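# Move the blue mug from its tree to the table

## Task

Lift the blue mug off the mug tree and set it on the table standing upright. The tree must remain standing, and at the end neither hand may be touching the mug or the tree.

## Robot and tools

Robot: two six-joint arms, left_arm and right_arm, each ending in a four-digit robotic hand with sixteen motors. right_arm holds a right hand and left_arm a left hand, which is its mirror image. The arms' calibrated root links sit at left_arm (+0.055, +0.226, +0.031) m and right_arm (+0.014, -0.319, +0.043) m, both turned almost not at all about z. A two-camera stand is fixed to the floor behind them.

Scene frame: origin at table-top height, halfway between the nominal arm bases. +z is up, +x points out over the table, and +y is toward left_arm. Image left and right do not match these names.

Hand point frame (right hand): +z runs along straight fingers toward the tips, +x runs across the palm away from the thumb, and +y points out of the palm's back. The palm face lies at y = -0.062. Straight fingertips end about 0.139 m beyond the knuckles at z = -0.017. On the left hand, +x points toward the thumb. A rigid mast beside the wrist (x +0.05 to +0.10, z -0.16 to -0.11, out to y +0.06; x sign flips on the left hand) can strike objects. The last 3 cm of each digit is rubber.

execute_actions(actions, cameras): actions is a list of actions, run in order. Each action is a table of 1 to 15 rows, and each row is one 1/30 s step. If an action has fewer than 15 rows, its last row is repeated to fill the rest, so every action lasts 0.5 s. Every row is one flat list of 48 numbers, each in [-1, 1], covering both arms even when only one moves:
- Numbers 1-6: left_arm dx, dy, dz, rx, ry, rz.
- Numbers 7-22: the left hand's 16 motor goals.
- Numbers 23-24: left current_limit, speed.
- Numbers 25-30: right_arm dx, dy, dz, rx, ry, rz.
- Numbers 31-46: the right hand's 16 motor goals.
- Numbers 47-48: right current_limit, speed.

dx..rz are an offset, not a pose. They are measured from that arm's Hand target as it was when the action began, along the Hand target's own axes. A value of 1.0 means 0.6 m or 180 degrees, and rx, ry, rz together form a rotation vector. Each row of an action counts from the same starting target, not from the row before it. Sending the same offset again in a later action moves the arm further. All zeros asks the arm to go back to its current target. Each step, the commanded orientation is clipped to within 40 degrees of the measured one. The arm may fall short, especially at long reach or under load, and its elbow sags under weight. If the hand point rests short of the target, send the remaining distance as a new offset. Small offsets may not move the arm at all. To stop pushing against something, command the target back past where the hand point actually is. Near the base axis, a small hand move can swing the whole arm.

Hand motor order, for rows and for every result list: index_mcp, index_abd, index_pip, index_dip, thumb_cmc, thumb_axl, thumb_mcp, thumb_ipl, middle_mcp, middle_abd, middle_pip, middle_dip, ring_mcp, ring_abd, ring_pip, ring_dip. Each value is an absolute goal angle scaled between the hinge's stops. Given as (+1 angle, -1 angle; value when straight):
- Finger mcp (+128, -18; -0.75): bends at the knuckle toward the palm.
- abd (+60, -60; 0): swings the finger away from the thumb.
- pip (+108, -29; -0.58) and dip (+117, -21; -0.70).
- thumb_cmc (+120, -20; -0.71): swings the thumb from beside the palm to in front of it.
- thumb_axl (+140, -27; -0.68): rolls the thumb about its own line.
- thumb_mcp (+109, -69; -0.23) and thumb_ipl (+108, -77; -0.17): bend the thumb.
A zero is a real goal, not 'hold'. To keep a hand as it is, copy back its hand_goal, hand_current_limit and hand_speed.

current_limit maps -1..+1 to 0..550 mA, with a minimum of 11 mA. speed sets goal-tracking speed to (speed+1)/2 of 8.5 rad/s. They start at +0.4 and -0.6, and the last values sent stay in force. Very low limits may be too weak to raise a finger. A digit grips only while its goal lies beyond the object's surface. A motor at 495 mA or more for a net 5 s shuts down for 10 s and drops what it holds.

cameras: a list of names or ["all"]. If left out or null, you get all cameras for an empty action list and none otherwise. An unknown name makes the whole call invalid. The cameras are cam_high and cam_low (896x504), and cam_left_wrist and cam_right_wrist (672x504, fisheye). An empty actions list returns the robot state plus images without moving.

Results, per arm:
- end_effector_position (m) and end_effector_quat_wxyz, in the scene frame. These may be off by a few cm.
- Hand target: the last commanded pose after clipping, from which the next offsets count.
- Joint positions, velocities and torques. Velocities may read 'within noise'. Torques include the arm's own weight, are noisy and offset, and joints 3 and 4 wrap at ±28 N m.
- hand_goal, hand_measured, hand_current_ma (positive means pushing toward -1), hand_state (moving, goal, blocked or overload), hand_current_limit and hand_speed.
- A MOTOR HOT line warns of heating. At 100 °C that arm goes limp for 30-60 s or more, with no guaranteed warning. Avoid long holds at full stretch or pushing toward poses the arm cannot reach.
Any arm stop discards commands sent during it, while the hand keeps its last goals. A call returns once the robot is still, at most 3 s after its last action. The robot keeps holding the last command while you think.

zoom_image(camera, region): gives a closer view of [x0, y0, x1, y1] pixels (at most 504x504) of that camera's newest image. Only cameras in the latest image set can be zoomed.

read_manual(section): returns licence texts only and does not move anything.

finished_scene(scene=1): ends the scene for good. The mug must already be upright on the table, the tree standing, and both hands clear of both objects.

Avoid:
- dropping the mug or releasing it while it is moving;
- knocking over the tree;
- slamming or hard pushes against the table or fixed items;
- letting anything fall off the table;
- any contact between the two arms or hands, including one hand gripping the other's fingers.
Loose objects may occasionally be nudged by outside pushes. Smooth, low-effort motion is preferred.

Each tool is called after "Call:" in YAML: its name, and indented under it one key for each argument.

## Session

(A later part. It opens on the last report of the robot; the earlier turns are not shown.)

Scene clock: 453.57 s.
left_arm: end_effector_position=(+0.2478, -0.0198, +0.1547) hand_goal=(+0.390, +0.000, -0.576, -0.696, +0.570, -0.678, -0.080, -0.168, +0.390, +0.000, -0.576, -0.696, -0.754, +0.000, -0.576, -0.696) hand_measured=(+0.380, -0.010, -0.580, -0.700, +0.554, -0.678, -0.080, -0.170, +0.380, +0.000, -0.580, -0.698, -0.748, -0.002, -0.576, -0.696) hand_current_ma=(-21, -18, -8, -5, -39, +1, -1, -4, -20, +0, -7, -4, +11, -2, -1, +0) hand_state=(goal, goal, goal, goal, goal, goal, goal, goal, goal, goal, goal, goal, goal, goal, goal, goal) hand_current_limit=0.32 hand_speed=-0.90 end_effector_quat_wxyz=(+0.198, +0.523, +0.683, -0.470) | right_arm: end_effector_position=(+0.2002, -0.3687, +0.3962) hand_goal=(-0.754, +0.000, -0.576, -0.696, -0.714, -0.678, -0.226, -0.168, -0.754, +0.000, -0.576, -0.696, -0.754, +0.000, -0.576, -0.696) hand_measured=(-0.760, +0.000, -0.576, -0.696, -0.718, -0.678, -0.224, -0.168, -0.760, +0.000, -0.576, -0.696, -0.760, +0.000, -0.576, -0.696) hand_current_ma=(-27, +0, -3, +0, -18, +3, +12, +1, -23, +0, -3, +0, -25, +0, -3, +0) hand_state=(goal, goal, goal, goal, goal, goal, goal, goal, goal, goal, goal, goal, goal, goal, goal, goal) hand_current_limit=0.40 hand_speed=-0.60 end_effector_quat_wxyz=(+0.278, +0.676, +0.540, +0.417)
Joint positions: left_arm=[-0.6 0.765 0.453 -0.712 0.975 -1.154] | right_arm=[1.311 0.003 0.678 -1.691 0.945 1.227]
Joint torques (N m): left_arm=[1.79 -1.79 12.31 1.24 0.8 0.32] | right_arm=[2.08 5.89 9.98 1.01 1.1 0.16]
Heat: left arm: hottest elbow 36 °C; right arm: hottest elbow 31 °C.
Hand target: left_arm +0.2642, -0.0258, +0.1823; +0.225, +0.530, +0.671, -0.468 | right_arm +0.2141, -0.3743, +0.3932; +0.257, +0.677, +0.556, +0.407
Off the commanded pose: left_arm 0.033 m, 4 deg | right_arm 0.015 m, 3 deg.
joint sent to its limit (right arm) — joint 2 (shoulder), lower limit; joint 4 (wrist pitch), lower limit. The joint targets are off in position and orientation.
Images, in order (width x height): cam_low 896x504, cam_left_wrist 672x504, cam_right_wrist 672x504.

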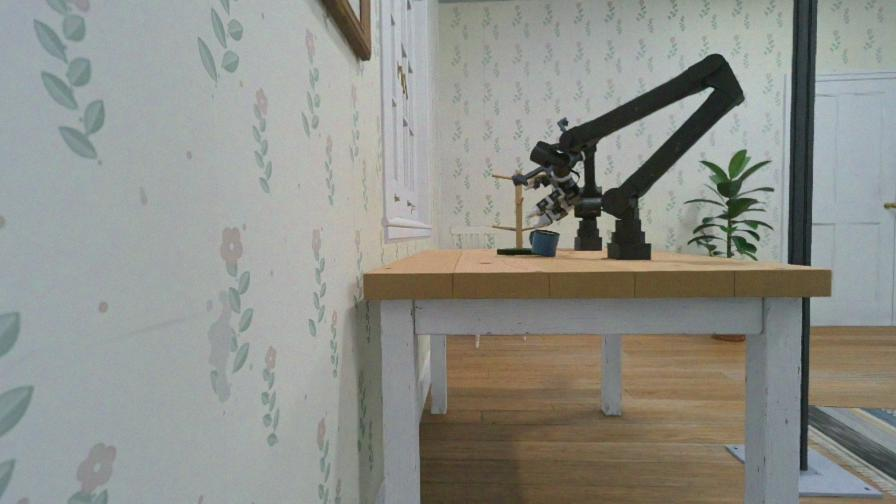

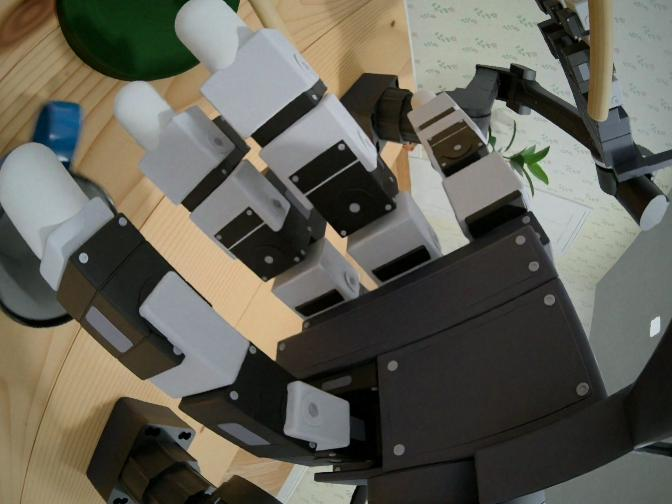

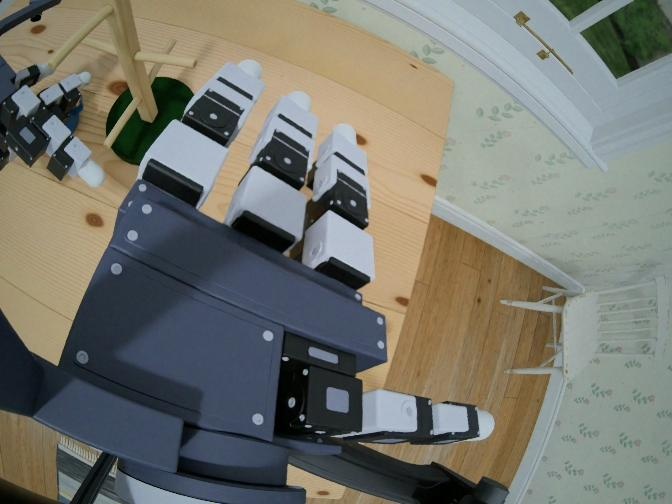

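Call:
execute_actions:
  actions: []

Call:
zoom_image:
  camera: "cam_low"
  region: [490, 180, 590, 270]

Call:
zoom_image:
  camera: "cam_high"
  region: [280, 160, 410, 310]

Call:
zoom_image:
  camera: "cam_left_wrist"
  region: [0, 0, 250, 350]

Scene clock: 456.90 s.
left_arm: end_effector_position=(+0.2478, -0.0199, +0.1547) hand_goal=(+0.390, +0.000, -0.576, -0.696, +0.570, -0.678, -0.080, -0.168, +0.390, +0.000, -0.576, -0.696, -0.754, +0.000, -0.576, -0.696) hand_measured=(+0.380, -0.010, -0.580, -0.700, +0.554, -0.678, -0.080, -0.170, +0.380, +0.000, -0.580, -0.698, -0.748, -0.002, -0.576, -0.696) hand_current_ma=(-21, -18, -8, -5, -39, +1, -1, -4, -20, +0, -7, -4, +11, -2, -1, +0) hand_state=(goal, goal, goal, goal, goal, goal, goal, goal, goal, goal, goal, goal, goal, goal, goal, goal) hand_current_limit=0.32 hand_speed=-0.90 end_effector_quat_wxyz=(+0.198, +0.523, +0.683, -0.470) | right_arm: end_effector_position=(+0.2002, -0.3687, +0.3962) hand_goal=(-0.754, +0.000, -0.576, -0.696, -0.714, -0.678, -0.226, -0.168, -0.754, +0.000, -0.576, -0.696, -0.754, +0.000, -0.576, -0.696) hand_measured=(-0.760, +0.000, -0.576, -0.696, -0.718, -0.678, -0.224, -0.168, -0.760, +0.000, -0.576, -0.696, -0.760, +0.000, -0.576, -0.696) hand_current_ma=(-27, +0, -3, +0, -18, +3, +12, +1, -23, +0, -3, +0, -25, +0, -3, +0) hand_state=(goal, goal, goal, goal, goal, goal, goal, goal, goal, goal, goal, goal, goal, goal, goal, goal) hand_current_limit=0.40 hand_speed=-0.60 end_effector_quat_wxyz=(+0.278, +0.676, +0.540, +0.417)
Joint positions: left_arm=[-0.6 0.765 0.453 -0.712 0.975 -1.153] | right_arm=[1.311 0.003 0.678 -1.691 0.945 1.227]
Joint velocities: within noise
Joint torques (N m): left_arm=[1.73 -2.08 12.37 1.17 0.8 0.31] | right_arm=[2.02 5.89 9.98 0.99 1.1 0.17]
Heat: left arm: hottest elbow 37 °C; right arm: hottest elbow 31 °C.
Hand target: left_arm +0.2642, -0.0258, +0.1823; +0.225, +0.530, +0.671, -0.468 | right_arm +0.2141, -0.3743, +0.3932; +0.257, +0.677, +0.556, +0.407
Off the commanded pose: left_arm 0.033 m, 3 deg | right_arm 0.015 m, 3 deg.

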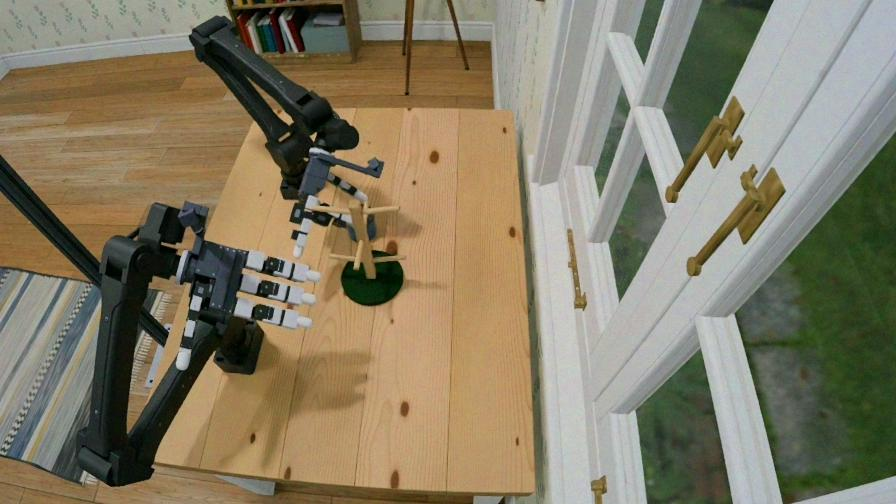

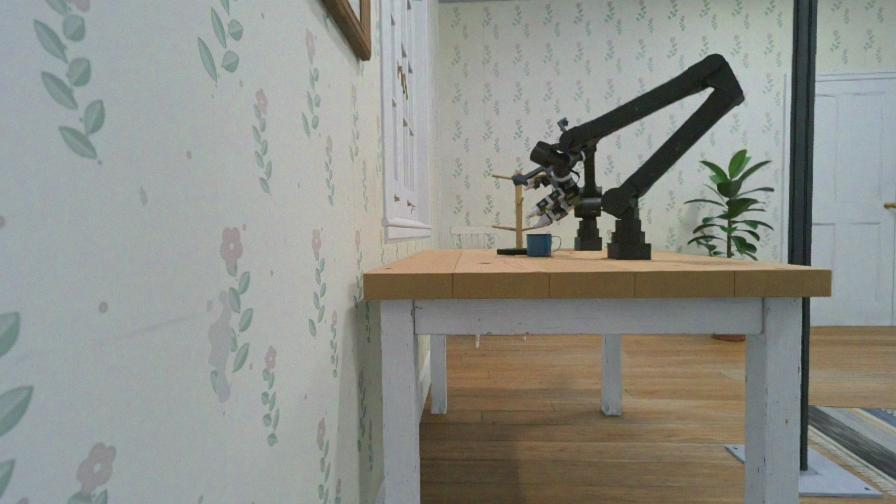

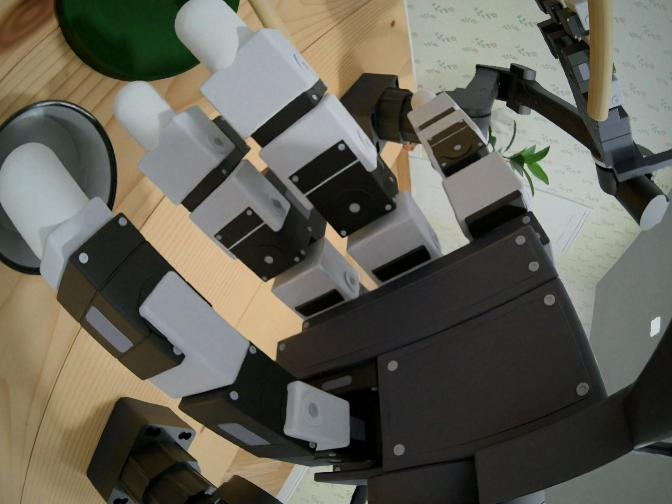

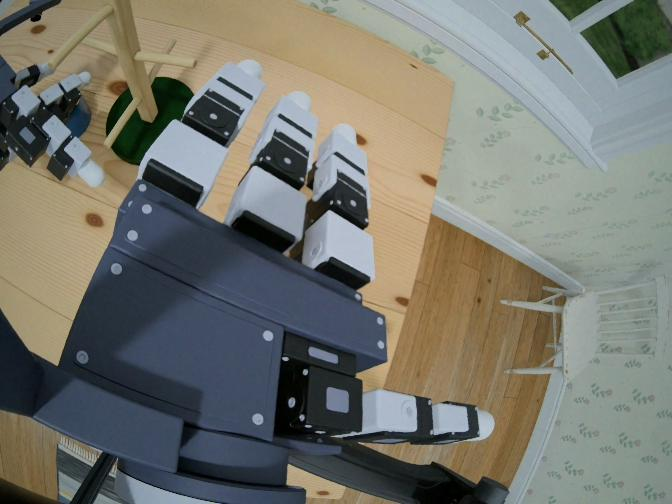

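Scaled by 5.040 from the camera's 896x504 image, which has a finer 1280x720 frame.

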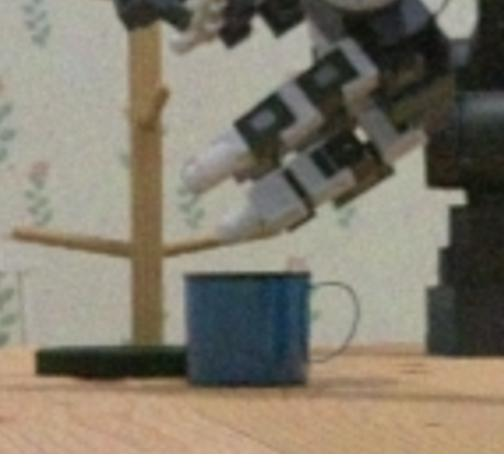

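Scaled by 3.360 from the camera's 896x504 image, which has a finer 1280x720 frame.

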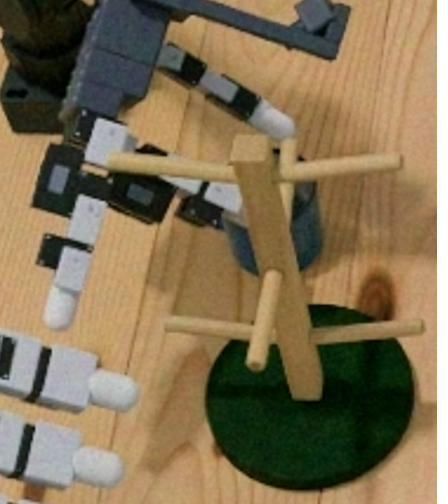

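Scaled by 1.440 from the camera's 672x504 image, which has a finer 960x720 frame.

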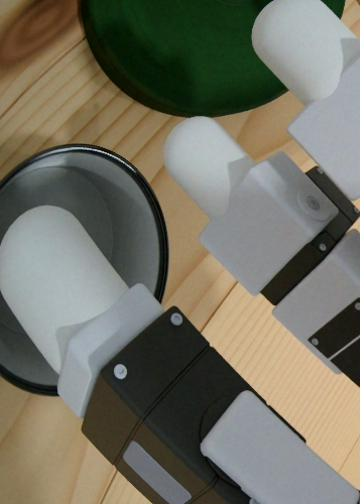

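Call:
execute_actions:
  actions:
    - [[-0.015,-0.06,-0.01,0,0,0,0.39,0,-0.576,-0.696,0.571,-0.678,-0.08,-0.168,0.39,0,-0.576,-0.696,-0.754,0,-0.576,-0.696,0,-0.9,0,0,0,0,0,0,-0.754,0,-0.576,-0.696,-0.714,-0.678,-0.226,-0.168,-0.754,0,-0.576,-0.696,-0.754,0,-0.576,-0.696,0.4,-0.6]]
    - [[-0.015,-0.07,-0.01,0,0,0,0.39,0,-0.576,-0.696,0.571,-0.678,-0.08,-0.168,0.39,0,-0.576,-0.696,-0.754,0,-0.576,-0.696,0,-0.9,0,0,0,0,0,0,-0.754,0,-0.576,-0.696,-0.714,-0.678,-0.226,-0.168,-0.754,0,-0.576,-0.696,-0.754,0,-0.576,-0.696,0.4,-0.6]]
  cameras: ["all"]

Call:
zoom_image:
  camera: "cam_high"
  region: [280, 160, 410, 310]

Call:
zoom_image:
  camera: "cam_low"
  region: [490, 180, 590, 270]

Call:
zoom_image:
  camera: "cam_right_wrist"
  region: [0, 0, 240, 180]

Scene clock: 467.27 s.
left_arm: end_effector_position=(+0.1996, -0.0183, +0.2065) hand_goal=(+0.390, +0.000, -0.576, -0.696, +0.570, -0.678, -0.080, -0.168, +0.390, +0.000, -0.576, -0.696, -0.754, +0.000, -0.576, -0.696) hand_measured=(+0.382, -0.010, -0.580, -0.700, +0.554, -0.678, -0.080, -0.170, +0.382, +0.000, -0.580, -0.698, -0.748, -0.002, -0.576, -0.696) hand_current_ma=(-16, -18, -7, -5, -38, +1, +0, -3, -16, -1, -6, -4, +12, -2, -1, +0) hand_state=(goal, goal, goal, goal, goal, goal, goal, goal, goal, goal, goal, goal, goal, goal, goal, goal) hand_current_limit=0.00 hand_speed=-0.90 end_effector_quat_wxyz=(+0.212, +0.525, +0.681, -0.465) | right_arm: end_effector_position=(+0.2002, -0.3687, +0.3962) hand_goal=(-0.754, +0.000, -0.576, -0.696, -0.714, -0.678, -0.226, -0.168, -0.754, +0.000, -0.576, -0.696, -0.754, +0.000, -0.576, -0.696) hand_measured=(-0.760, +0.000, -0.576, -0.696, -0.718, -0.678, -0.224, -0.168, -0.760, +0.000, -0.576, -0.696, -0.760, +0.000, -0.576, -0.696) hand_current_ma=(-27, +0, -3, +0, -18, +3, +12, +1, -23, +0, -3, +0, -25, +0, -3, +0) hand_state=(goal, goal, goal, goal, goal, goal, goal, goal, goal, goal, goal, goal, goal, goal, goal, goal) hand_current_limit=0.40 hand_speed=-0.60 end_effector_quat_wxyz=(+0.278, +0.676, +0.540, +0.417)
Joint positions: left_arm=[-0.782 0.498 0.481 -0.79 0.848 -1.39] | right_arm=[1.311 0.003 0.678 -1.691 0.945 1.227]
Joint torques (N m): left_arm=[-0.44 0.44 13 1.33 0.39 0.07] | right_arm=[2.02 5.89 9.98 0.99 1.1 0.16]
Heat: left arm: hottest elbow 38 °C; right arm: hottest elbow 31 °C.
Hand target: left_arm +0.2007, -0.0246, +0.2328; +0.225, +0.530, +0.671, -0.468 | right_arm +0.2141, -0.3743, +0.3932; +0.257, +0.677, +0.556, +0.407
Off the commanded pose: left_arm 0.027 m, 2 deg | right_arm 0.015 m, 3 deg.
joint sent to its limit (right arm) — joint 2 (shoulder), lower limit; joint 4 (wrist pitch), lower limit. The joint targets are off in position and orientation.

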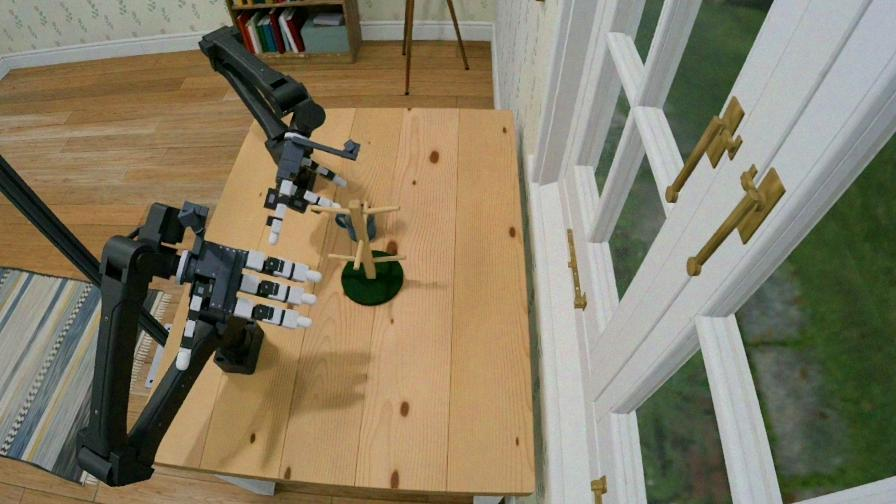

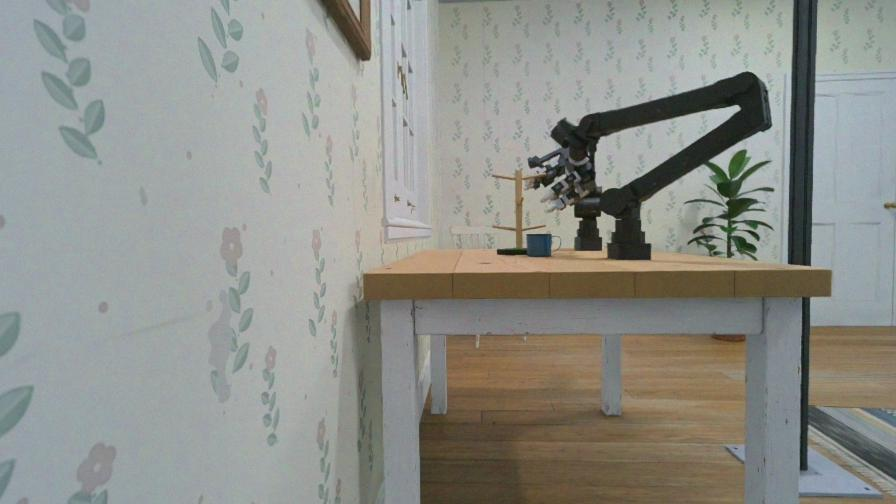

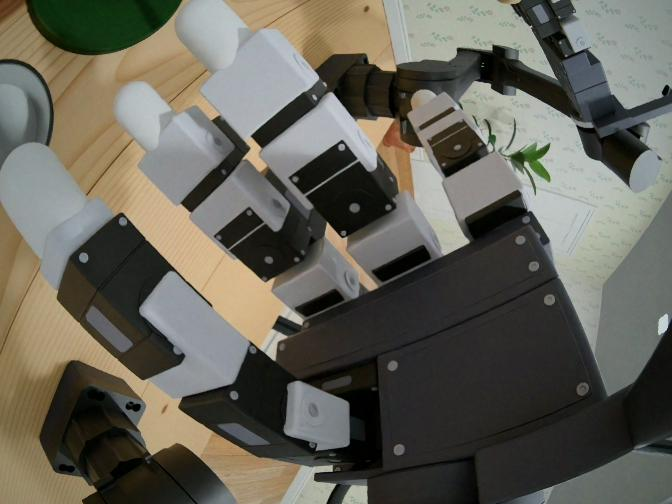

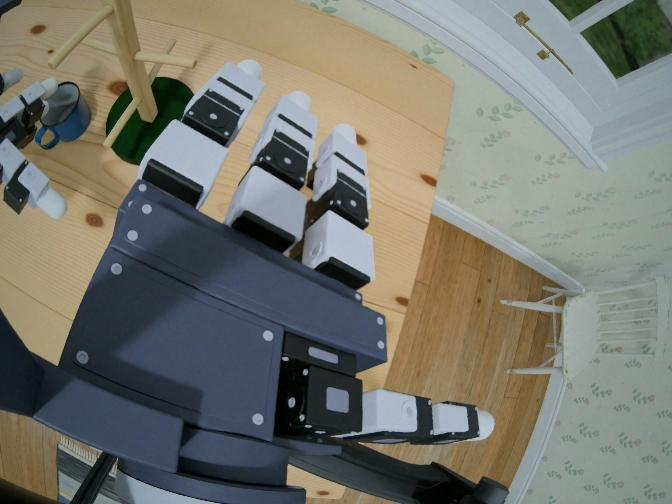

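Scaled by 3.360 from the camera's 896x504 image, which has a finer 1280x720 frame.

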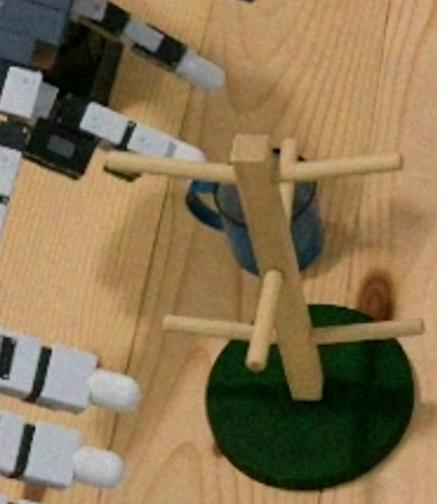

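Scaled by 5.040 from the camera's 896x504 image, which has a finer 1280x720 frame.

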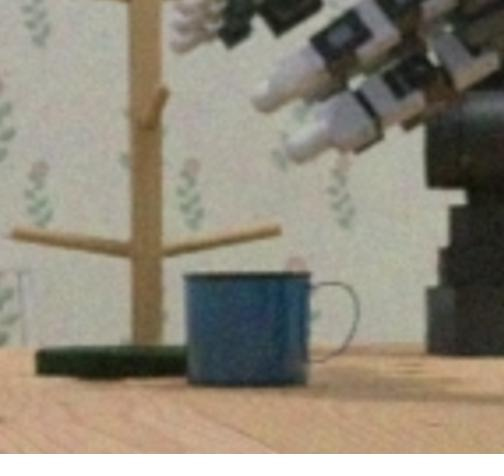

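Scaled by 2.100 from the camera's 672x504 image, which has a finer 960x720 frame.

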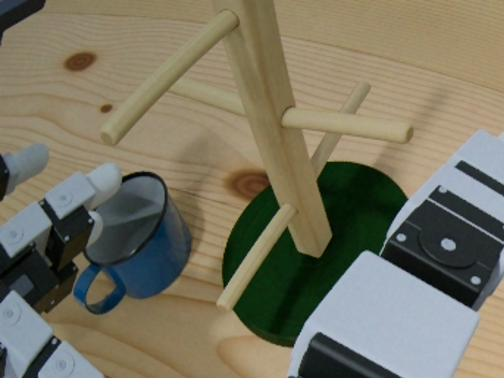

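Call:
finished_scene:
  scene: 1

The scene is finished: the task was done.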